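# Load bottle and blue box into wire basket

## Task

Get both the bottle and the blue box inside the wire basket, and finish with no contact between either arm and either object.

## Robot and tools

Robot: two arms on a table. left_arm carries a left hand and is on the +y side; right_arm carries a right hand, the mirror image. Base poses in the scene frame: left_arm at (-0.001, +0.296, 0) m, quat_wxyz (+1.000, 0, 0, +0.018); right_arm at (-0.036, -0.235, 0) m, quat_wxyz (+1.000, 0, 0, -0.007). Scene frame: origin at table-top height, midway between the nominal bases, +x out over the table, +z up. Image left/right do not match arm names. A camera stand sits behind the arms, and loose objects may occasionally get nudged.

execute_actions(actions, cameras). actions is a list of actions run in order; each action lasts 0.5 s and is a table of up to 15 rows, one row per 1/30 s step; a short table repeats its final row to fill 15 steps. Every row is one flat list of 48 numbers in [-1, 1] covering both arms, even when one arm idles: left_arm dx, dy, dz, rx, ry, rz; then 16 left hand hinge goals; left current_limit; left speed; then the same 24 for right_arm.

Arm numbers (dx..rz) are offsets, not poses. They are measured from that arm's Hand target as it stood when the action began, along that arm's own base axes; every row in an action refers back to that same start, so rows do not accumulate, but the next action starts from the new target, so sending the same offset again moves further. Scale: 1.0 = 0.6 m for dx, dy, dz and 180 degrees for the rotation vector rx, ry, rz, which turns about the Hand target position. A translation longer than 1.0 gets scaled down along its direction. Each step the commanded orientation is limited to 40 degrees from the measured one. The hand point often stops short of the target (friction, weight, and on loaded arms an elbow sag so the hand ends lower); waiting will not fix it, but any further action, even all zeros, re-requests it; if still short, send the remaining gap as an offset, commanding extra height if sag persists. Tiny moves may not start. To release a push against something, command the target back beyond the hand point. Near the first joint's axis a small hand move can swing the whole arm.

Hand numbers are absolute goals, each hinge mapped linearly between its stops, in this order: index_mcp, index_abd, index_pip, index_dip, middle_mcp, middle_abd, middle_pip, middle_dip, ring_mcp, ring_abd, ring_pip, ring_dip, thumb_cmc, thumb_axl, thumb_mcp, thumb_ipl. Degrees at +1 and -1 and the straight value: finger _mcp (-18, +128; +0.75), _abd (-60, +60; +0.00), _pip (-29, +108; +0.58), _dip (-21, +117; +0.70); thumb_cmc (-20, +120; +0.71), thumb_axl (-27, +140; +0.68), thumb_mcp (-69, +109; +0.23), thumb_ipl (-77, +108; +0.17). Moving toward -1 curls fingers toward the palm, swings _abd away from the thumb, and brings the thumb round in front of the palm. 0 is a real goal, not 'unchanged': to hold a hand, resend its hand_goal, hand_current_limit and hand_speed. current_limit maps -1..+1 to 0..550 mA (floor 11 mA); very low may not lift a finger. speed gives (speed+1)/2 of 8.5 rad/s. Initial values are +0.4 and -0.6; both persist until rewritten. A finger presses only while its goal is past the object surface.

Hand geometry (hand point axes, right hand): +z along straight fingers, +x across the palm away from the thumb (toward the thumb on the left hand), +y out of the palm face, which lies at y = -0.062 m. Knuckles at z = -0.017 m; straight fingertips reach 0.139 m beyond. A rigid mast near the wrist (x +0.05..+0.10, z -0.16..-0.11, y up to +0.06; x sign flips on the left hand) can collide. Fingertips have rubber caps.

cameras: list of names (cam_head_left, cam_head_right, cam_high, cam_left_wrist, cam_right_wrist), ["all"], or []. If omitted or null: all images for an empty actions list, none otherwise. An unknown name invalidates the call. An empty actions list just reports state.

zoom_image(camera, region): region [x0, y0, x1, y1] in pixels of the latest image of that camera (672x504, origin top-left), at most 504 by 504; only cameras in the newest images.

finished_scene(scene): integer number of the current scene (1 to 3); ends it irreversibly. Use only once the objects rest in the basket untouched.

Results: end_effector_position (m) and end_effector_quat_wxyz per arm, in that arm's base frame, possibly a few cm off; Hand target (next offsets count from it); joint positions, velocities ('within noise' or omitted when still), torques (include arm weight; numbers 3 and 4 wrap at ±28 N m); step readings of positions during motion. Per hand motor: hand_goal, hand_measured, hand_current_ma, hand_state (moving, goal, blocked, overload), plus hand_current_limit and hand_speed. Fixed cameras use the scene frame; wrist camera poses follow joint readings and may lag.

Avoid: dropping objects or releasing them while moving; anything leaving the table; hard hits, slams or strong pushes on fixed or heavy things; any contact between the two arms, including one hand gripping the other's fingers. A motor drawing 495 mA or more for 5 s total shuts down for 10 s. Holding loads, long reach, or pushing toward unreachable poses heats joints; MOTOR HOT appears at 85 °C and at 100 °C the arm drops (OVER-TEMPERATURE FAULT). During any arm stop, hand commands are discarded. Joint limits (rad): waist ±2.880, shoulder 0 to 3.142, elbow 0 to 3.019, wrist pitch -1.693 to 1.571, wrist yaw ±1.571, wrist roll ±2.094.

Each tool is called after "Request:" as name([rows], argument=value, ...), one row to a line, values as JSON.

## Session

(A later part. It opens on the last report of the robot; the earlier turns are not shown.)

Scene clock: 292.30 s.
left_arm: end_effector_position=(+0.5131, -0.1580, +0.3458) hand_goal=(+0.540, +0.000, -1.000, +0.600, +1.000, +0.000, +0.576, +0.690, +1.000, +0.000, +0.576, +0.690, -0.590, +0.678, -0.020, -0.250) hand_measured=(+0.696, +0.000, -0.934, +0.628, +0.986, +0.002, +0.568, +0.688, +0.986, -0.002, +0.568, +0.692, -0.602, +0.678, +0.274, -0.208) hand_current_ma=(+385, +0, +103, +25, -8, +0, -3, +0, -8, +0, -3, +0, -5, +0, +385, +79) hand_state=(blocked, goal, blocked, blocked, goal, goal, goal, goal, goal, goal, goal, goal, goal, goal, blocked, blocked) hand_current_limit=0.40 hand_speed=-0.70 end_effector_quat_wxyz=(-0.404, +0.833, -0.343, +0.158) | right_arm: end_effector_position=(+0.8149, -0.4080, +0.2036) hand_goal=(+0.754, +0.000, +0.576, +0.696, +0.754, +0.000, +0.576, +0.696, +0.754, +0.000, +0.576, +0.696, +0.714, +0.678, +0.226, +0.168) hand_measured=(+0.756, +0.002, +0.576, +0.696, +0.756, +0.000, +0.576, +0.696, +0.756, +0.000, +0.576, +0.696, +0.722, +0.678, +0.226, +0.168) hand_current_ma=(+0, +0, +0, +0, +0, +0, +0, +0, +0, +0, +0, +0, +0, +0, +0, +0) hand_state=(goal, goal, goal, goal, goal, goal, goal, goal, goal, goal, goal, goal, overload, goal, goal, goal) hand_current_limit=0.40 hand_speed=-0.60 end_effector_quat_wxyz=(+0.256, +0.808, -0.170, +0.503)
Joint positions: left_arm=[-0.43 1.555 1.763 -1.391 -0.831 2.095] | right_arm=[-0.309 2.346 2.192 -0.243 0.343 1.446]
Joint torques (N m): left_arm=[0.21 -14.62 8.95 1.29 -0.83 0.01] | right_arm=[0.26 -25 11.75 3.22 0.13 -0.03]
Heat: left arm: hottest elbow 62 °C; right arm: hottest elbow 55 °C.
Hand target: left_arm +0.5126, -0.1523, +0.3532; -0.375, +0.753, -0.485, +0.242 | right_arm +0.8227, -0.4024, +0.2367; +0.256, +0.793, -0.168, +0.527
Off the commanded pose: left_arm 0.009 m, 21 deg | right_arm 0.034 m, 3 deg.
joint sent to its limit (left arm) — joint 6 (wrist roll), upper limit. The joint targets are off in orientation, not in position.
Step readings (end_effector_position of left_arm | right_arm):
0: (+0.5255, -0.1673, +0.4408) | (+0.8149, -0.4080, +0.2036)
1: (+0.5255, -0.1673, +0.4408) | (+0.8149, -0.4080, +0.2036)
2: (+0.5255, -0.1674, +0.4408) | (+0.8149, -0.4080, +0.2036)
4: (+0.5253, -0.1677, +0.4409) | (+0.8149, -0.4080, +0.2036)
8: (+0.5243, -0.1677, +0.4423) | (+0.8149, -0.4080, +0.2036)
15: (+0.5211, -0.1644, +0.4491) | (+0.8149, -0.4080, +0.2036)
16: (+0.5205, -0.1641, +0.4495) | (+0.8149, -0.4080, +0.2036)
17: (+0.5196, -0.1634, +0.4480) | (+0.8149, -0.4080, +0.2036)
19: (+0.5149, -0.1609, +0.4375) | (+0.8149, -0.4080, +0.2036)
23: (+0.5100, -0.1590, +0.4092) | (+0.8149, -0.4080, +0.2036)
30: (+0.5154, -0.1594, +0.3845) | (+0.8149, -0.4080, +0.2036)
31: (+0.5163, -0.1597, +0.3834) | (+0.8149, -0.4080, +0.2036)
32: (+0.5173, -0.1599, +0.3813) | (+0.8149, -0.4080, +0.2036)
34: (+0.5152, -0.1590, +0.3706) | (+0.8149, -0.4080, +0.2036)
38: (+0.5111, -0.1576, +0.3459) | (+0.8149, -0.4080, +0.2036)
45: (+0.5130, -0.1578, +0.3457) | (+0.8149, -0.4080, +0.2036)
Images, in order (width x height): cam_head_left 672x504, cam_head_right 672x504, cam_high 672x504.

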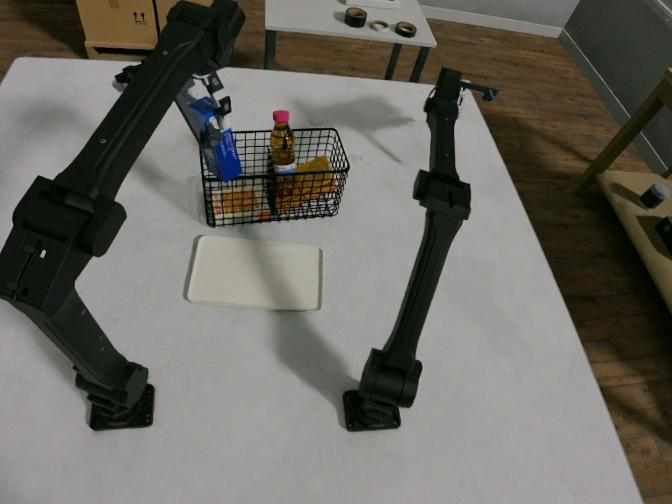

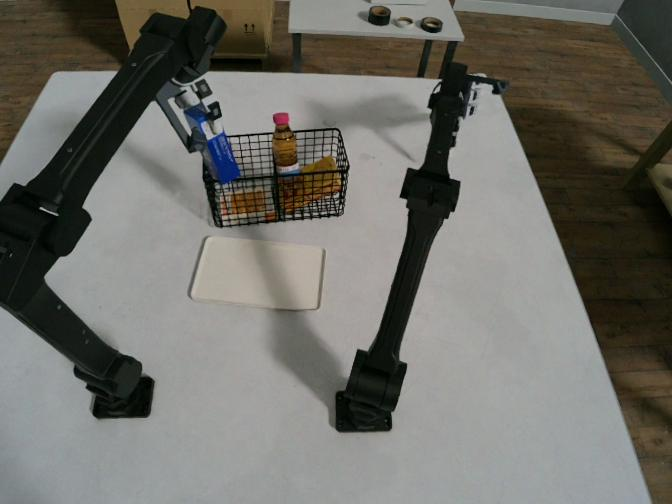

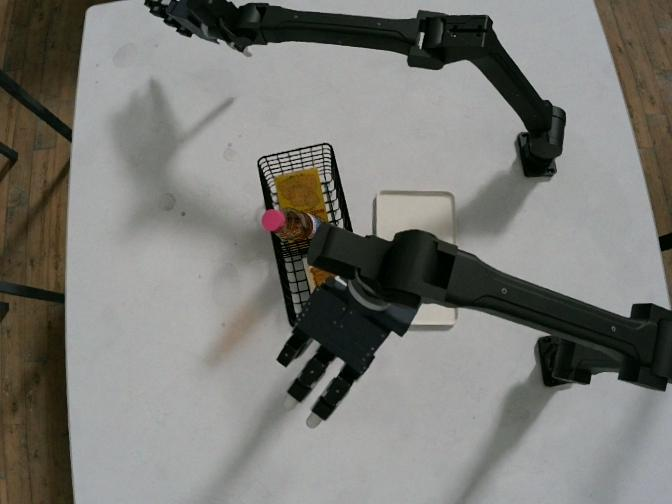

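Request:
execute_actions([
  [[0,0,0.05,0,0,0,0.54,0,-1,0.6,1,0,0.576,0.69,1,0,0.576,0.69,-0.59,0.678,-0.02,-0.25,0.4,-0.7,0,0,0,0,0,0,0.754,0,0.576,0.696,0.754,0,0.576,0.696,0.754,0,0.576,0.696,0.714,0.678,0.226,0.168,0.4,-0.6]],
  [[0.03,-0.02,0.03,0,0,0,0.54,0,-1,0.6,1,0,0.576,0.69,1,0,0.576,0.69,-0.59,0.678,-0.02,-0.25,0.4,-0.7,0,0,0,0,0,0,0.754,0,0.576,0.696,0.754,0,0.576,0.696,0.754,0,0.576,0.696,0.714,0.678,0.226,0.168,0.4,-0.6]],
  [[0.04,-0.03,0,0,0,0,0.54,0,-1,0.6,1,0,0.576,0.69,1,0,0.576,0.69,-0.59,0.678,-0.02,-0.25,0.4,-0.7,0,0,0,0,0,0,0.754,0,0.576,0.696,0.754,0,0.576,0.696,0.754,0,0.576,0.696,0.714,0.678,0.226,0.168,0.4,-0.6]],
], cameras=["cam_head_left","cam_head_right","cam_high"])

Request:
zoom_image(camera="cam_head_left", region=[180, 60, 360, 240])

Request:
zoom_image(camera="cam_head_right", region=[180, 60, 360, 240])

Scene clock: 302.37 s.
left_arm: end_effector_position=(+0.5508, -0.1762, +0.3651) hand_goal=(+0.540, +0.000, -1.000, +0.600, +1.000, +0.000, +0.576, +0.690, +1.000, +0.000, +0.576, +0.690, -0.590, +0.678, -0.020, -0.250) hand_measured=(+0.696, +0.000, -0.934, +0.628, +0.986, +0.002, +0.568, +0.688, +0.986, -0.002, +0.568, +0.692, -0.608, +0.678, +0.274, -0.208) hand_current_ma=(+385, +0, +103, +25, -8, +0, -3, +0, -8, +0, -3, +0, -11, +0, +385, +81) hand_state=(blocked, goal, blocked, blocked, goal, goal, goal, goal, goal, goal, goal, goal, goal, goal, blocked, blocked) hand_current_limit=0.40 hand_speed=-0.70 end_effector_quat_wxyz=(-0.402, +0.833, -0.349, +0.148) | right_arm: end_effector_position=(+0.8149, -0.4080, +0.2036) hand_goal=(+0.754, +0.000, +0.576, +0.696, +0.754, +0.000, +0.576, +0.696, +0.754, +0.000, +0.576, +0.696, +0.714, +0.678, +0.226, +0.168) hand_measured=(+0.756, +0.002, +0.576, +0.696, +0.756, +0.000, +0.576, +0.696, +0.756, +0.000, +0.576, +0.696, +0.722, +0.678, +0.226, +0.168) hand_current_ma=(+0, +0, +0, +0, +0, +0, +0, +0, +0, +0, +0, +0, +0, +0, +0, +0) hand_state=(goal, goal, goal, goal, goal, goal, goal, goal, goal, goal, goal, goal, overload, goal, goal, goal) hand_current_limit=0.40 hand_speed=-0.60 end_effector_quat_wxyz=(+0.256, +0.808, -0.170, +0.503)
Joint positions: left_arm=[-0.43 1.706 2.009 -1.509 -0.826 2.096] | right_arm=[-0.309 2.346 2.192 -0.243 0.343 1.446]
Joint torques (N m): left_arm=[-1.26 -16.38 14.2 0.61 -0.9 0.01] | right_arm=[0.62 -25.11 11.73 3.25 0.15 -0.01]
Heat: left arm: hottest elbow 59 °C; right arm: hottest elbow 55 °C.
Hand target: left_arm +0.5546, -0.1823, +0.4011; -0.374, +0.753, -0.485, +0.242 | right_arm +0.8227, -0.4024, +0.2367; +0.256, +0.793, -0.168, +0.527
Off the commanded pose: left_arm 0.037 m, 21 deg | right_arm 0.034 m, 3 deg.
joint sent to its limit (left arm) — joint 6 (wrist roll), upper limit. The joint targets are off in orientation, not in position.
Step readings (end_effector_position of left_arm | right_arm):
0: (+0.5131, -0.1580, +0.3458) | (+0.8149, -0.4080, +0.2036)
1: (+0.5131, -0.1580, +0.3458) | (+0.8149, -0.4080, +0.2036)
2: (+0.5131, -0.1580, +0.3458) | (+0.8149, -0.4080, +0.2036)
4: (+0.5123, -0.1576, +0.3459) | (+0.8149, -0.4080, +0.2036)
8: (+0.5095, -0.1557, +0.3471) | (+0.8149, -0.4080, +0.2036)
15: (+0.5072, -0.1543, +0.3480) | (+0.8149, -0.4080, +0.2036)
16: (+0.5071, -0.1543, +0.3482) | (+0.8149, -0.4080, +0.2036)
17: (+0.5070, -0.1542, +0.3493) | (+0.8149, -0.4080, +0.2036)
19: (+0.5092, -0.1552, +0.3537) | (+0.8149, -0.4080, +0.2036)
23: (+0.5188, -0.1594, +0.3668) | (+0.8149, -0.4080, +0.2036)
30: (+0.5225, -0.1618, +0.3724) | (+0.8149, -0.4080, +0.2036)
31: (+0.5227, -0.1619, +0.3720) | (+0.8149, -0.4080, +0.2036)
32: (+0.5237, -0.1624, +0.3722) | (+0.8149, -0.4080, +0.2036)
34: (+0.5299, -0.1653, +0.3736) | (+0.8149, -0.4080, +0.2036)
38: (+0.5444, -0.1721, +0.3730) | (+0.8149, -0.4080, +0.2036)
45: (+0.5504, -0.1761, +0.3615) | (+0.8149, -0.4080, +0.2036)
Images, in order (width x height): cam_head_left 672x504, cam_head_right 672x504, cam_high 672x504.

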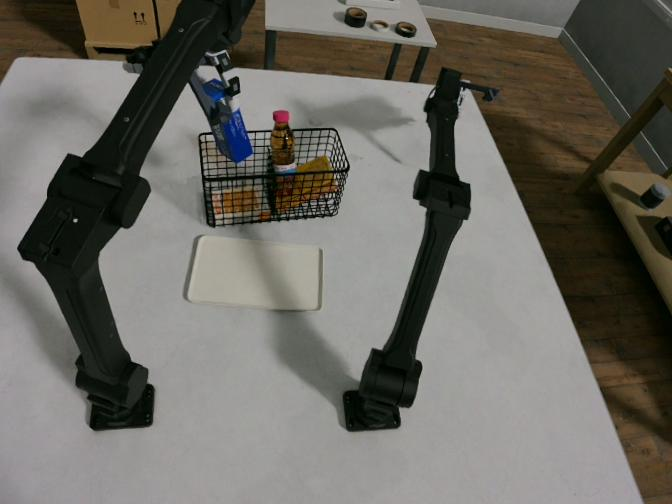

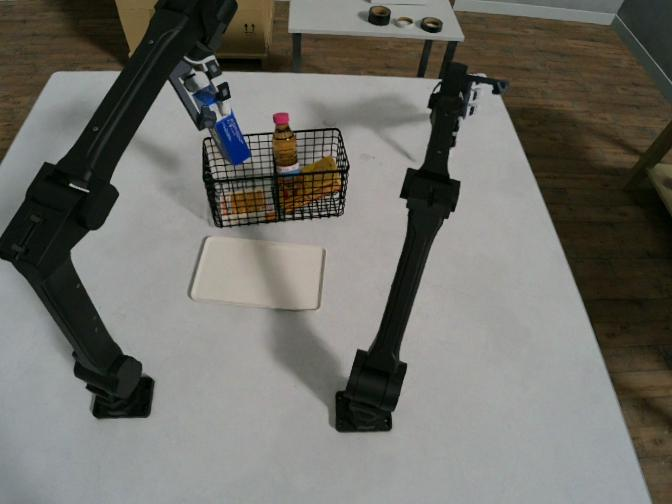

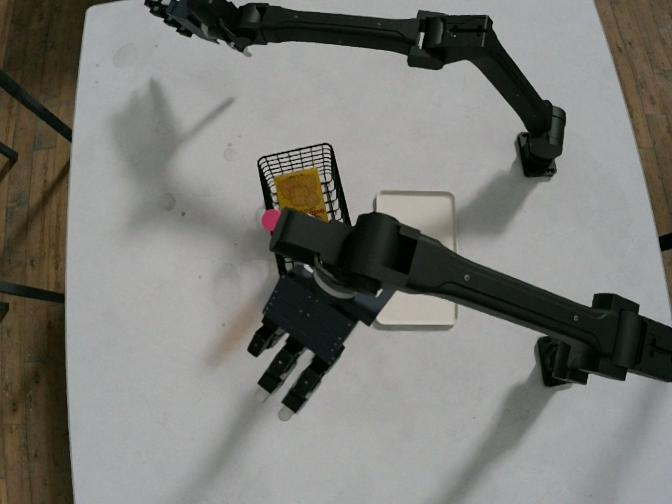

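Scaled by 2.800 from the camera's 672x504 image, which has a finer 960x720 frame.

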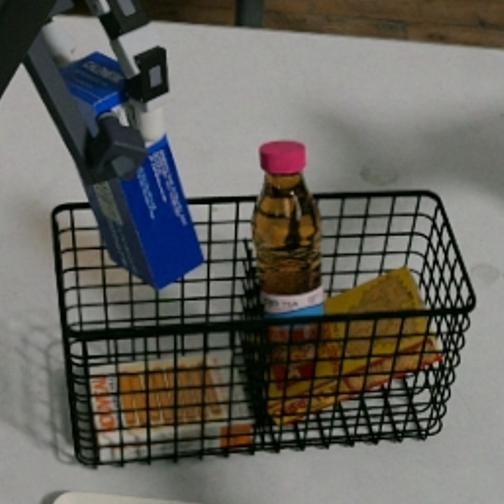

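Scaled by 2.800 from the camera's 672x504 image, which has a finer 960x720 frame.

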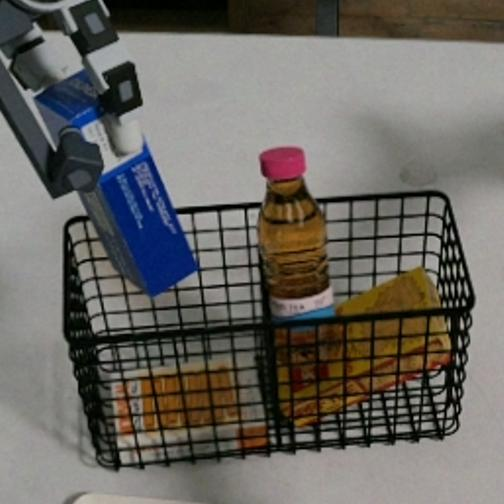

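Request:
execute_actions([
  [[0,0,-0.1,0,0,0,0.54,0,-1,0.6,1,0,0.576,0.69,1,0,0.576,0.69,-0.59,0.678,-0.02,-0.25,0.4,-0.7,0,0,0,0,0,0,0.754,0,0.576,0.696,0.754,0,0.576,0.696,0.754,0,0.576,0.696,0.714,0.678,0.226,0.168,0.4,-0.6]],
  [[0,-0.01,-0.08,0,0,0,0.54,0,-1,0.6,1,0,0.576,0.69,1,0,0.576,0.69,-0.59,0.678,-0.02,-0.25,0.4,-0.7,0,0,0,0,0,0,0.754,0,0.576,0.696,0.754,0,0.576,0.696,0.754,0,0.576,0.696,0.714,0.678,0.226,0.168,0.4,-0.6]],
], cameras=["cam_head_left","cam_head_right","cam_high"])

Request:
zoom_image(camera="cam_head_left", region=[180, 60, 360, 240])

Request:
zoom_image(camera="cam_head_right", region=[180, 60, 360, 240])

Scene clock: 313.40 s.
left_arm: end_effector_position=(+0.5557, -0.1826, +0.2679) hand_goal=(+0.540, +0.000, -1.000, +0.600, +1.000, +0.000, +0.576, +0.690, +1.000, +0.000, +0.576, +0.690, -0.590, +0.678, -0.020, -0.250) hand_measured=(+0.696, +0.000, -0.934, +0.628, +0.986, +0.002, +0.568, +0.688, +0.986, -0.002, +0.570, +0.692, -0.608, +0.678, +0.274, -0.208) hand_current_ma=(+385, +0, +103, +25, -8, +0, -3, +0, -8, +0, -2, +0, -11, +0, +385, +81) hand_state=(blocked, goal, blocked, blocked, goal, goal, goal, goal, goal, goal, goal, goal, goal, goal, blocked, blocked) hand_current_limit=0.40 hand_speed=-0.70 end_effector_quat_wxyz=(-0.400, +0.833, -0.354, +0.144) | right_arm: end_effector_position=(+0.8149, -0.4080, +0.2036) hand_goal=(+0.754, +0.000, +0.576, +0.696, +0.754, +0.000, +0.576, +0.696, +0.754, +0.000, +0.576, +0.696, +0.714, +0.678, +0.226, +0.168) hand_measured=(+0.756, +0.002, +0.576, +0.696, +0.756, +0.000, +0.576, +0.696, +0.756, +0.000, +0.576, +0.696, +0.722, +0.678, +0.226, +0.168) hand_current_ma=(+0, +0, +0, +0, +0, +0, +0, +0, +0, +0, +0, +0, +0, +0, +0, +0) hand_state=(goal, goal, goal, goal, goal, goal, goal, goal, goal, goal, goal, goal, overload, goal, goal, goal) hand_current_limit=0.40 hand_speed=-0.60 end_effector_quat_wxyz=(+0.256, +0.808, -0.170, +0.503)
Joint positions: left_arm=[-0.435 1.685 1.725 -1.256 -0.821 2.096] | right_arm=[-0.309 2.346 2.192 -0.243 0.343 1.446]
Joint torques (N m): left_arm=[-1.55 -18.26 10.03 1.44 -1.04 0.01] | right_arm=[-0.21 -24.64 11.73 3.21 0.15 -0.06]
Heat: left arm: hottest elbow 59 °C; right arm: hottest elbow 55 °C.
Hand target: left_arm +0.5547, -0.1884, +0.2931; -0.375, +0.753, -0.485, +0.242 | right_arm +0.8227, -0.4024, +0.2367; +0.256, +0.793, -0.168, +0.527
Off the commanded pose: left_arm 0.026 m, 21 deg | right_arm 0.034 m, 3 deg.
joint sent to its limit (left arm) — joint 6 (wrist roll), upper limit. The joint targets are off in orientation, not in position.
Step readings (end_effector_position of left_arm | right_arm):
0: (+0.5508, -0.1762, +0.3651) | (+0.8149, -0.4080, +0.2036)
1: (+0.5508, -0.1762, +0.3651) | (+0.8149, -0.4080, +0.2036)
2: (+0.5513, -0.1766, +0.3649) | (+0.8149, -0.4080, +0.2036)
4: (+0.5542, -0.1779, +0.3604) | (+0.8149, -0.4080, +0.2036)
8: (+0.5537, -0.1790, +0.3369) | (+0.8149, -0.4080, +0.2036)
15: (+0.5542, -0.1792, +0.3176) | (+0.8149, -0.4080, +0.2036)
16: (+0.5551, -0.1794, +0.3170) | (+0.8149, -0.4080, +0.2036)
17: (+0.5563, -0.1798, +0.3156) | (+0.8149, -0.4080, +0.2036)
19: (+0.5568, -0.1803, +0.3076) | (+0.8149, -0.4080, +0.2036)
23: (+0.5537, -0.1796, +0.2825) | (+0.8149, -0.4080, +0.2036)
30: (+0.5541, -0.1812, +0.2687) | (+0.8149, -0.4080, +0.2036)
Images, in order (width x height): cam_head_left 672x504, cam_head_right 672x504, cam_high 672x504.

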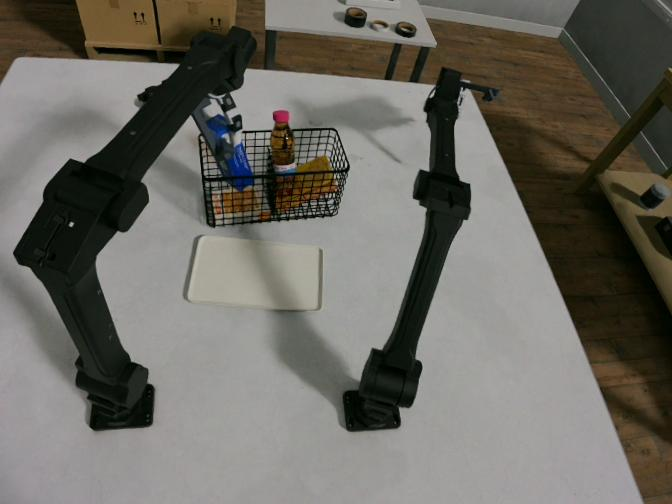

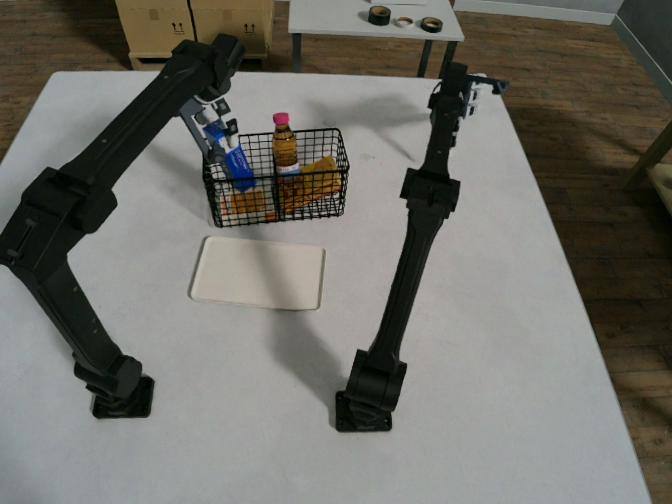

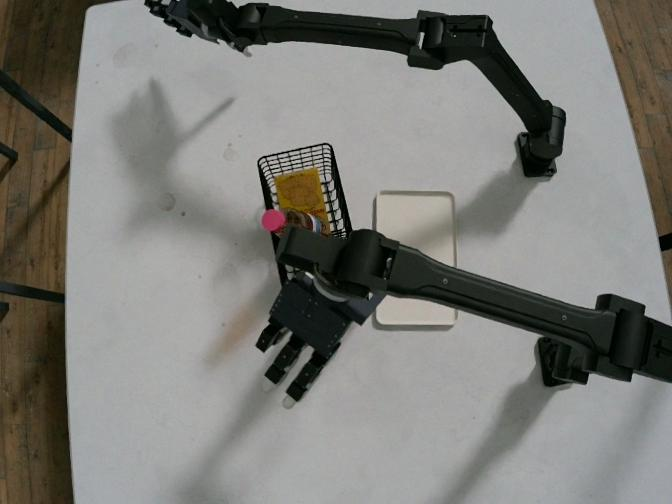

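Scaled by 2.800 from the camera's 672x504 image, which has a finer 960x720 frame.

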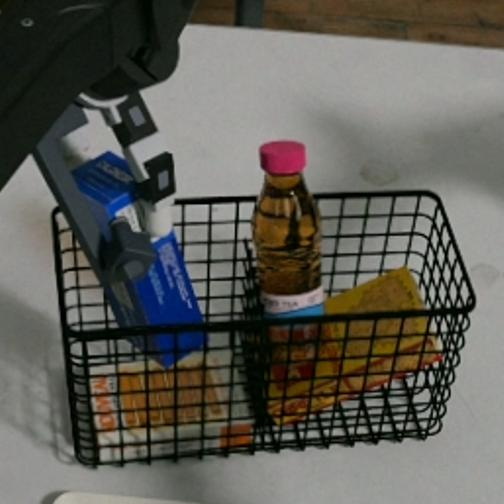

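Scaled by 2.800 from the camera's 672x504 image, which has a finer 960x720 frame.

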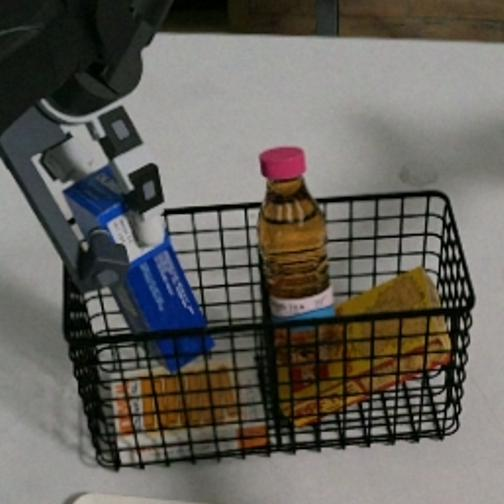

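Request:
execute_actions([
  [[0,0,-0.045,0,0,0,0.54,0,-1,0.6,1,0,0.576,0.69,1,0,0.576,0.69,-0.59,0.678,-0.02,-0.25,0.4,-0.7,0,0,0,0,0,0,0.754,0,0.576,0.696,0.754,0,0.576,0.696,0.754,0,0.576,0.696,0.714,0.678,0.226,0.168,0.4,-0.6]],
  [[0,0,-0.03,0,0,0,0.54,0,-1,0.6,1,0,0.576,0.69,1,0,0.576,0.69,-0.59,0.678,-0.02,-0.25,0.4,-0.7,0,0,0,0,0,0,0.754,0,0.576,0.696,0.754,0,0.576,0.696,0.754,0,0.576,0.696,0.714,0.678,0.226,0.168,0.4,-0.6]],
], cameras=["cam_head_left", "cam_head_right", "cam_high"])

Scene clock: 329.17 s.
left_arm: end_effector_position=(+0.5538, -0.1817, +0.2246) hand_goal=(+0.540, +0.000, -1.000, +0.600, +1.000, +0.000, +0.576, +0.690, +1.000, +0.000, +0.576, +0.690, -0.590, +0.678, -0.020, -0.250) hand_measured=(+0.696, +0.000, -0.934, +0.628, +0.986, +0.002, +0.568, +0.688, +0.986, -0.002, +0.570, +0.692, -0.608, +0.678, +0.274, -0.208) hand_current_ma=(+385, +0, +103, +25, -8, +0, -3, +0, -8, +0, -2, +0, -11, +0, +385, +81) hand_state=(blocked, goal, blocked, blocked, goal, goal, goal, goal, goal, goal, goal, goal, goal, goal, blocked, blocked) hand_current_limit=0.40 hand_speed=-0.70 end_effector_quat_wxyz=(-0.400, +0.833, -0.353, +0.147) | right_arm: end_effector_position=(+0.8149, -0.4080, +0.2036) hand_goal=(+0.754, +0.000, +0.576, +0.696, +0.754, +0.000, +0.576, +0.696, +0.754, +0.000, +0.576, +0.696, +0.714, +0.678, +0.226, +0.168) hand_measured=(+0.756, +0.002, +0.576, +0.696, +0.756, +0.000, +0.576, +0.696, +0.756, +0.000, +0.576, +0.696, +0.722, +0.678, +0.226, +0.168) hand_current_ma=(+0, +0, +0, +0, +0, +0, +0, +0, +0, +0, +0, +0, +0, +0, +0, +0) hand_state=(goal, goal, goal, goal, goal, goal, goal, goal, goal, goal, goal, goal, overload, goal, goal, goal) hand_current_limit=0.40 hand_speed=-0.60 end_effector_quat_wxyz=(+0.256, +0.808, -0.170, +0.503)
Joint positions: left_arm=[-0.435 1.677 1.601 -1.134 -0.821 2.096] | right_arm=[-0.309 2.346 2.192 -0.243 0.343 1.446]
Joint torques (N m): left_arm=[-1.44 -17.85 9.94 1.5 -0.97 0.02] | right_arm=[0.03 -25.11 11.82 3.19 0.17 -0.04]
Heat: left arm: hottest elbow 56 °C; right arm: hottest elbow 55 °C.
Hand target: left_arm +0.5546, -0.1884, +0.2480; -0.374, +0.753, -0.485, +0.242 | right_arm +0.8227, -0.4024, +0.2367; +0.256, +0.793, -0.168, +0.527
Off the commanded pose: left_arm 0.024 m, 21 deg | right_arm 0.034 m, 3 deg.
joint sent to its limit (left arm) — joint 6 (wrist roll), upper limit. The joint targets are off in orientation, not in position.
Step readings (end_effector_position of left_arm | right_arm):
0: (+0.5557, -0.1826, +0.2679) | (+0.8149, -0.4080, +0.2036)
1: (+0.5558, -0.1826, +0.2676) | (+0.8149, -0.4080, +0.2036)
2: (+0.5562, -0.1828, +0.2669) | (+0.8149, -0.4080, +0.2036)
4: (+0.5562, -0.1828, +0.2625) | (+0.8149, -0.4080, +0.2036)
8: (+0.5538, -0.1817, +0.2489) | (+0.8149, -0.4080, +0.2036)
15: (+0.5535, -0.1816, +0.2419) | (+0.8149, -0.4080, +0.2036)
16: (+0.5540, -0.1818, +0.2419) | (+0.8149, -0.4080, +0.2036)
17: (+0.5547, -0.1821, +0.2414) | (+0.8149, -0.4080, +0.2036)
19: (+0.5554, -0.1824, +0.2385) | (+0.8149, -0.4080, +0.2036)
23: (+0.5533, -0.1815, +0.2292) | (+0.8149, -0.4080, +0.2036)
30: (+0.5532, -0.1814, +0.2249) | (+0.8149, -0.4080, +0.2036)
Images, in order (width x height): cam_head_left 672x504, cam_head_right 672x504, cam_high 672x504.

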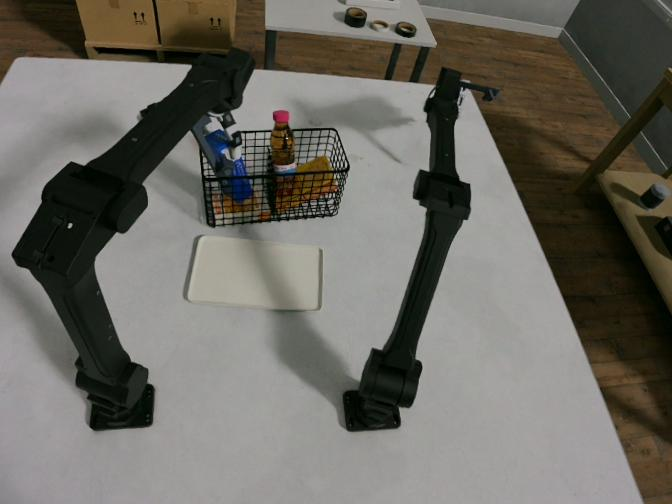

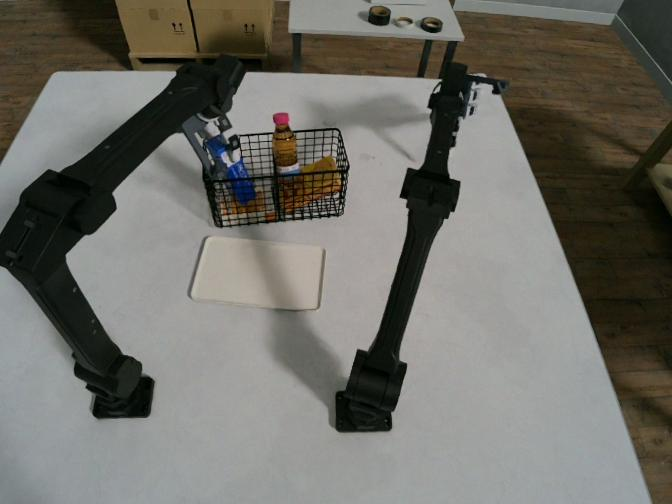

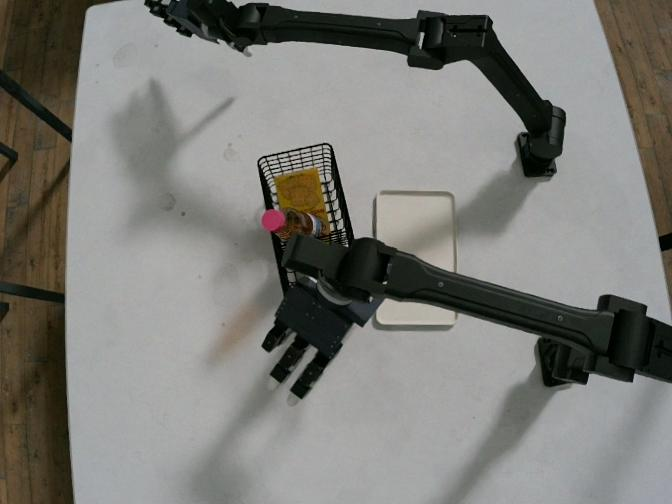

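Request:
zoom_image(camera="cam_head_right", region=[170, 90, 370, 240])

Scaled by 2.520 from the camera's 672x504 image, which has a finer 960x720 frame.

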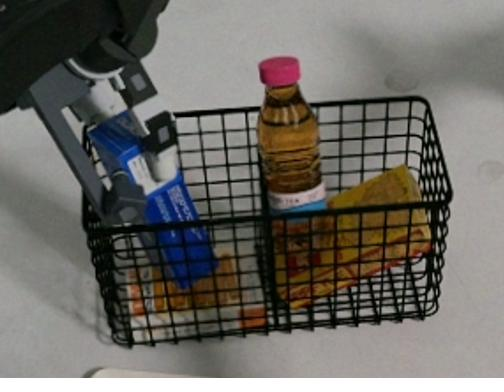

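Request:
execute_actions([
  [[0,0,-0.018,0,0,0,0.54,0,-1,0.6,1,0,0.576,0.69,1,0,0.576,0.69,-0.59,0.678,-0.02,-0.25,0.4,-0.7,0,0,0,0,0,0,0.754,0,0.576,0.696,0.754,0,0.576,0.696,0.754,0,0.576,0.696,0.714,0.678,0.226,0.168,0.4,-0.6]],
  [[0,0,0,0,0,0,0.66,0,-0.95,0.6,1,0,0.576,0.69,1,0,0.576,0.69,-0.59,0.678,0.15,-0.22,0.1,-0.7,0,0,0,0,0,0,0.754,0,0.576,0.696,0.754,0,0.576,0.696,0.754,0,0.576,0.696,0.714,0.678,0.226,0.168,0.4,-0.6]],
  [[0,0,0,0,0,0,0.76,0,-0.9,0.65,1,0,0.576,0.69,1,0,0.576,0.69,-0.59,0.678,0.35,-0.2,0.1,-0.7,0,0,0,0,0,0,0.754,0,0.576,0.696,0.754,0,0.576,0.696,0.754,0,0.576,0.696,0.714,0.678,0.226,0.168,0.4,-0.6]],
  [[0,0,0,0,0,0,0.9,0,-0.85,0.69,1,0,0.576,0.69,1,0,0.576,0.69,-0.59,0.678,0.5,-0.2,0.1,-0.7,0,0,0,0,0,0,0.754,0,0.576,0.696,0.754,0,0.576,0.696,0.754,0,0.576,0.696,0.714,0.678,0.226,0.168,0.4,-0.6]],
], cameras=["cam_head_left", "cam_head_right"])

Request:
zoom_image(camera="cam_head_right", region=[170, 90, 370, 240])

Scene clock: 337.30 s.
left_arm: end_effector_position=(+0.5523, -0.1855, +0.2200) hand_goal=(+0.900, +0.000, -0.850, +0.690, +1.000, +0.000, +0.576, +0.690, +1.000, +0.000, +0.576, +0.690, -0.590, +0.678, +0.500, -0.200) hand_measured=(+0.850, +0.000, -0.866, +0.680, +0.986, +0.002, +0.568, +0.688, +0.986, -0.002, +0.570, +0.692, -0.592, +0.678, +0.492, -0.198) hand_current_ma=(-73, +0, -10, -4, -8, +0, -3, +0, -8, +0, -2, +0, +0, +0, -5, +0) hand_state=(blocked, goal, goal, goal, goal, goal, goal, goal, goal, goal, goal, goal, goal, goal, goal, goal) hand_current_limit=0.10 hand_speed=-0.70 end_effector_quat_wxyz=(-0.397, +0.832, -0.354, +0.154) | right_arm: end_effector_position=(+0.8149, -0.4080, +0.2036) hand_goal=(+0.754, +0.000, +0.576, +0.696, +0.754, +0.000, +0.576, +0.696, +0.754, +0.000, +0.576, +0.696, +0.714, +0.678, +0.226, +0.168) hand_measured=(+0.756, +0.002, +0.576, +0.696, +0.756, +0.000, +0.576, +0.696, +0.756, +0.000, +0.576, +0.696, +0.722, +0.678, +0.226, +0.168) hand_current_ma=(+0, +0, +0, +0, +0, +0, +0, +0, +0, +0, +0, +0, +0, +0, +0, +0) hand_state=(goal, goal, goal, goal, goal, goal, goal, goal, goal, goal, goal, goal, overload, goal, goal, goal) hand_current_limit=0.40 hand_speed=-0.60 end_effector_quat_wxyz=(+0.256, +0.808, -0.170, +0.503)
Joint positions: left_arm=[-0.441 1.669 1.576 -1.103 -0.817 2.099] | right_arm=[-0.309 2.346 2.192 -0.243 0.343 1.446]
Joint torques (N m): left_arm=[-0.91 -17.03 9.81 1.47 -1.01 -0.02] | right_arm=[0.67 -25 11.77 3.21 0.15 -0.04]
Heat: left arm: hottest elbow 55 °C; right arm: hottest elbow 55 °C.
Hand target: left_arm +0.5546, -0.1884, +0.2373; -0.374, +0.753, -0.485, +0.242 | right_arm +0.8227, -0.4024, +0.2367; +0.256, +0.793, -0.168, +0.527
Off the commanded pose: left_arm 0.018 m, 20 deg | right_arm 0.034 m, 3 deg.
joint sent to its limit (left arm) — joint 6 (wrist roll), upper limit. The joint targets are off in orientation, not in position.
Step readings (end_effector_position of left_arm | right_arm):
0: (+0.5538, -0.1817, +0.2246) | (+0.8149, -0.4080, +0.2036)
1: (+0.5538, -0.1817, +0.2245) | (+0.8149, -0.4080, +0.2036)
2: (+0.5540, -0.1818, +0.2241) | (+0.8149, -0.4080, +0.2036)
4: (+0.5544, -0.1820, +0.2225) | (+0.8149, -0.4080, +0.2036)
8: (+0.5545, -0.1815, +0.2188) | (+0.8149, -0.4080, +0.2036)
15: (+0.5552, -0.1816, +0.2178) | (+0.8149, -0.4080, +0.2036)
16: (+0.5552, -0.1816, +0.2177) | (+0.8149, -0.4080, +0.2036)
17: (+0.5554, -0.1817, +0.2177) | (+0.8149, -0.4080, +0.2036)
19: (+0.5550, -0.1818, +0.2171) | (+0.8149, -0.4080, +0.2036)
23: (+0.5549, -0.1817, +0.2168) | (+0.8149, -0.4080, +0.2036)
30: (+0.5549, -0.1817, +0.2168) | (+0.8149, -0.4080, +0.2036)
31: (+0.5549, -0.1817, +0.2168) | (+0.8149, -0.4080, +0.2036)
32: (+0.5550, -0.1818, +0.2170) | (+0.8149, -0.4080, +0.2036)
34: (+0.5549, -0.1817, +0.2179) | (+0.8149, -0.4080, +0.2036)
38: (+0.5546, -0.1822, +0.2195) | (+0.8149, -0.4080, +0.2036)
45: (+0.5545, -0.1825, +0.2197) | (+0.8149, -0.4080, +0.2036)
46: (+0.5545, -0.1825, +0.2197) | (+0.8149, -0.4080, +0.2036)
47: (+0.5545, -0.1825, +0.2197) | (+0.8149, -0.4080, +0.2036)
49: (+0.5541, -0.1832, +0.2199) | (+0.8149, -0.4080, +0.2036)
53: (+0.5524, -0.1855, +0.2202) | (+0.8149, -0.4080, +0.2036)
60: (+0.5523, -0.1855, +0.2200) | (+0.8149, -0.4080, +0.2036)
Images, in order (width x height): cam_head_left 672x504, cam_head_right 672x504.

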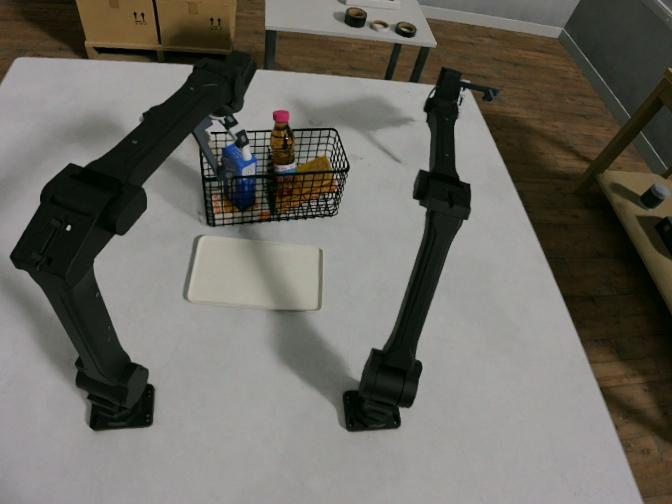

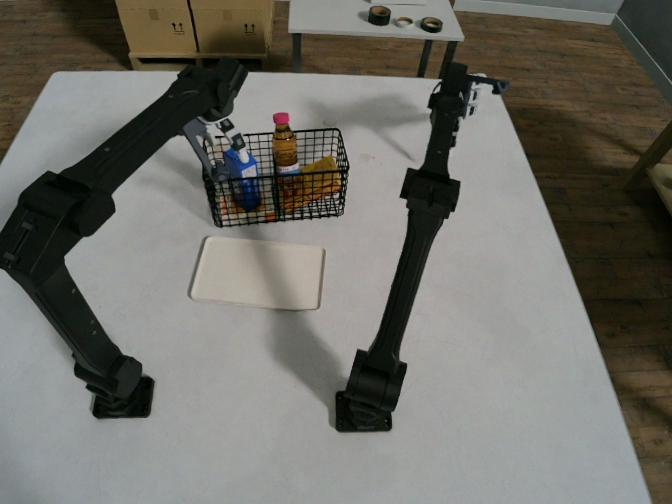

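Scaled by 2.520 from the camera's 672x504 image, which has a finer 960x720 frame.

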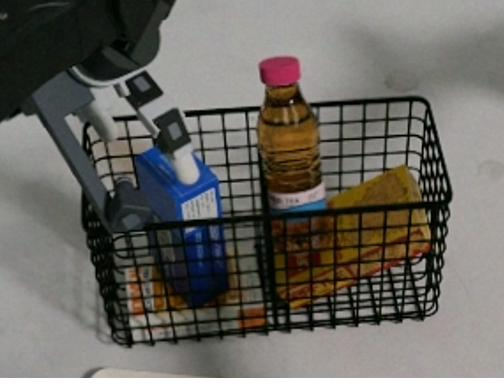

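Request:
execute_actions([
  [[0,0,0.05,0,0,0,1,0,-0.7,0.69,1,0,0.576,0.69,1,0,0.576,0.69,-0.59,0.678,0.5,-0.2,0.1,-0.7,0,0,0,0,0,0,0.754,0,0.576,0.696,0.754,0,0.576,0.696,0.754,0,0.576,0.696,0.714,0.678,0.226,0.168,0.4,-0.6]],
  [[0,0,0.1,0,0,0,1,0,-0.3,0.69,1,0,0.576,0.69,1,0,0.576,0.69,-0.59,0.678,0.5,-0.2,0.1,-0.7,0,0,0,0,0,0,0.754,0,0.576,0.696,0.754,0,0.576,0.696,0.754,0,0.576,0.696,0.714,0.678,0.226,0.168,0.4,-0.6]],
  [[0,0,0.14,0,0,0,1,0,-0.3,0.69,1,0,0.576,0.69,1,0,0.576,0.69,-0.59,0.678,0.5,-0.2,0.1,-0.7,0,0,0,0,0,0,0.754,0,0.576,0.696,0.754,0,0.576,0.696,0.754,0,0.576,0.696,0.714,0.678,0.226,0.168,0.4,-0.6]],
  [[0,0,0.1,0,0,0,1,0,-0.3,0.69,1,0,0.576,0.69,1,0,0.576,0.69,-0.59,0.678,0.5,-0.2,0.1,-0.7,0,0,0,0,0,0,0.754,0,0.576,0.696,0.754,0,0.576,0.696,0.754,0,0.576,0.696,0.714,0.678,0.226,0.168,0.4,-0.6]],
], cameras=["cam_head_left", "cam_head_right", "cam_high"])

Request:
zoom_image(camera="cam_head_right", region=[170, 90, 370, 240])

Scene clock: 346.03 s.
left_arm: end_effector_position=(+0.5510, -0.1938, +0.4507) hand_goal=(+1.000, +0.000, -0.300, +0.690, +1.000, +0.000, +0.576, +0.690, +1.000, +0.000, +0.576, +0.690, -0.590, +0.678, +0.500, -0.200) hand_measured=(+0.984, +0.002, -0.304, +0.686, +0.986, +0.002, +0.568, +0.688, +0.986, -0.002, +0.570, +0.692, -0.592, +0.678, +0.492, -0.198) hand_current_ma=(-9, +0, -1, -1, -8, +0, -3, +0, -8, +0, -2, +0, +0, +0, -5, +0) hand_state=(goal, goal, goal, goal, goal, goal, goal, goal, goal, goal, goal, goal, goal, goal, goal, goal) hand_current_limit=0.10 hand_speed=-0.70 end_effector_quat_wxyz=(-0.395, +0.830, -0.346, +0.187) | right_arm: end_effector_position=(+0.8149, -0.4080, +0.2036) hand_goal=(+0.754, +0.000, +0.576, +0.696, +0.754, +0.000, +0.576, +0.696, +0.754, +0.000, +0.576, +0.696, +0.714, +0.678, +0.226, +0.168) hand_measured=(+0.756, +0.002, +0.576, +0.696, +0.756, +0.000, +0.576, +0.696, +0.756, +0.000, +0.576, +0.696, +0.722, +0.678, +0.226, +0.168) hand_current_ma=(+0, +0, +0, +0, +0, +0, +0, +0, +0, +0, +0, +0, +0, +0, +0, +0) hand_state=(goal, goal, goal, goal, goal, goal, goal, goal, goal, goal, goal, goal, overload, goal, goal, goal) hand_current_limit=0.40 hand_speed=-0.60 end_effector_quat_wxyz=(+0.256, +0.808, -0.170, +0.503)
Joint positions: left_arm=[-0.455 1.789 2.356 -1.696 -0.818 2.099] | right_arm=[-0.309 2.346 2.192 -0.243 0.343 1.446]
Joint torques (N m): left_arm=[0.5 -15.62 12.42 0.69 -0.79 -0.03] | right_arm=[0.21 -25.23 11.73 3.17 0.17 -0.03]
Heat: left arm: hottest elbow 56 °C; right arm: hottest elbow 55 °C.
Hand target: left_arm +0.5545, -0.1885, +0.4714; -0.374, +0.752, -0.485, +0.242 | right_arm +0.8227, -0.4024, +0.2367; +0.256, +0.793, -0.168, +0.527
Off the commanded pose: left_arm 0.022 m, 19 deg | right_arm 0.034 m, 3 deg.
joint sent to its limit (left arm) — joint 4 (wrist pitch), lower limit; joint 6 (wrist roll), upper limit. The joint targets are off in orientation, not in position.
Step readings (end_effector_position of left_arm | right_arm):
0: (+0.5523, -0.1855, +0.2200) | (+0.8149, -0.4080, +0.2036)
1: (+0.5522, -0.1855, +0.2200) | (+0.8149, -0.4080, +0.2036)
2: (+0.5517, -0.1859, +0.2202) | (+0.8149, -0.4080, +0.2036)
4: (+0.5485, -0.1870, +0.2213) | (+0.8149, -0.4080, +0.2036)
8: (+0.5425, -0.1880, +0.2264) | (+0.8149, -0.4080, +0.2036)
15: (+0.5417, -0.1879, +0.2279) | (+0.8149, -0.4080, +0.2036)
16: (+0.5416, -0.1879, +0.2283) | (+0.8149, -0.4080, +0.2036)
17: (+0.5408, -0.1884, +0.2303) | (+0.8149, -0.4080, +0.2036)
19: (+0.5384, -0.1898, +0.2386) | (+0.8149, -0.4080, +0.2036)
23: (+0.5422, -0.1881, +0.2690) | (+0.8149, -0.4080, +0.2036)
30: (+0.5445, -0.1888, +0.3020) | (+0.8149, -0.4080, +0.2036)
31: (+0.5439, -0.1887, +0.3037) | (+0.8149, -0.4080, +0.2036)
32: (+0.5423, -0.1882, +0.3063) | (+0.8149, -0.4080, +0.2036)
34: (+0.5405, -0.1874, +0.3180) | (+0.8149, -0.4080, +0.2036)
38: (+0.5431, -0.1882, +0.3591) | (+0.8149, -0.4080, +0.2036)
45: (+0.5415, -0.1883, +0.4065) | (+0.8149, -0.4080, +0.2036)
46: (+0.5413, -0.1886, +0.4084) | (+0.8149, -0.4080, +0.2036)
47: (+0.5411, -0.1887, +0.4103) | (+0.8149, -0.4080, +0.2036)
49: (+0.5439, -0.1901, +0.4174) | (+0.8149, -0.4080, +0.2036)
53: (+0.5493, -0.1927, +0.4346) | (+0.8149, -0.4080, +0.2036)
60: (+0.5480, -0.1921, +0.4557) | (+0.8149, -0.4080, +0.2036)
Images, in order (width x height): cam_head_left 672x504, cam_head_right 672x504, cam_high 672x504.

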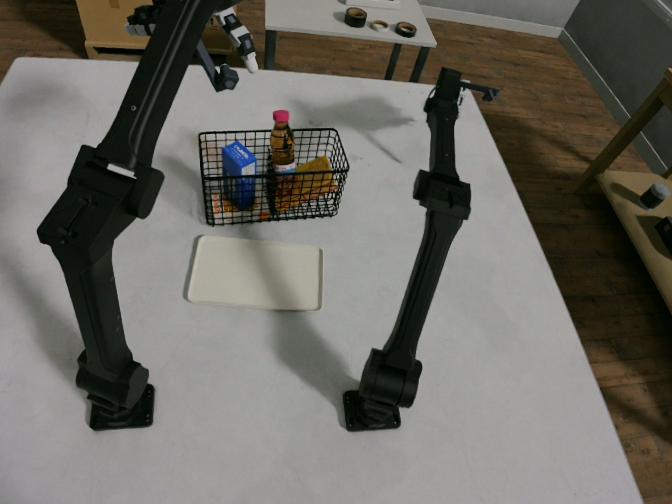

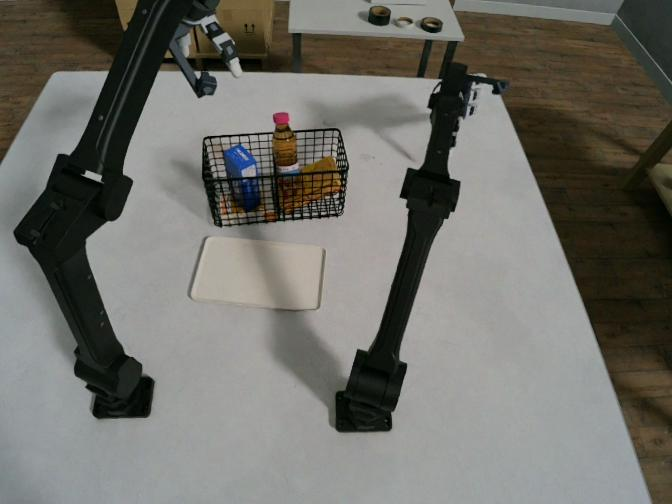

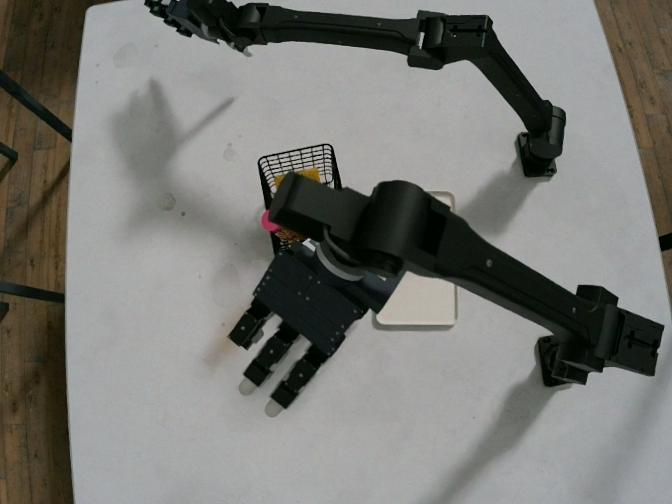

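Scaled by 2.520 from the camera's 672x504 image, which has a finer 960x720 frame.

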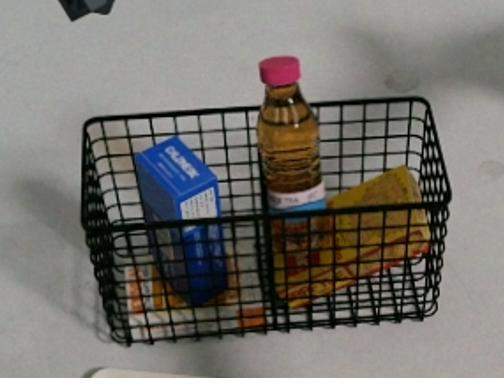

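Both items stand in the basket and neither arm is touching them.

Request:
finished_scene(scene=2)

The scene is finished: the task was done.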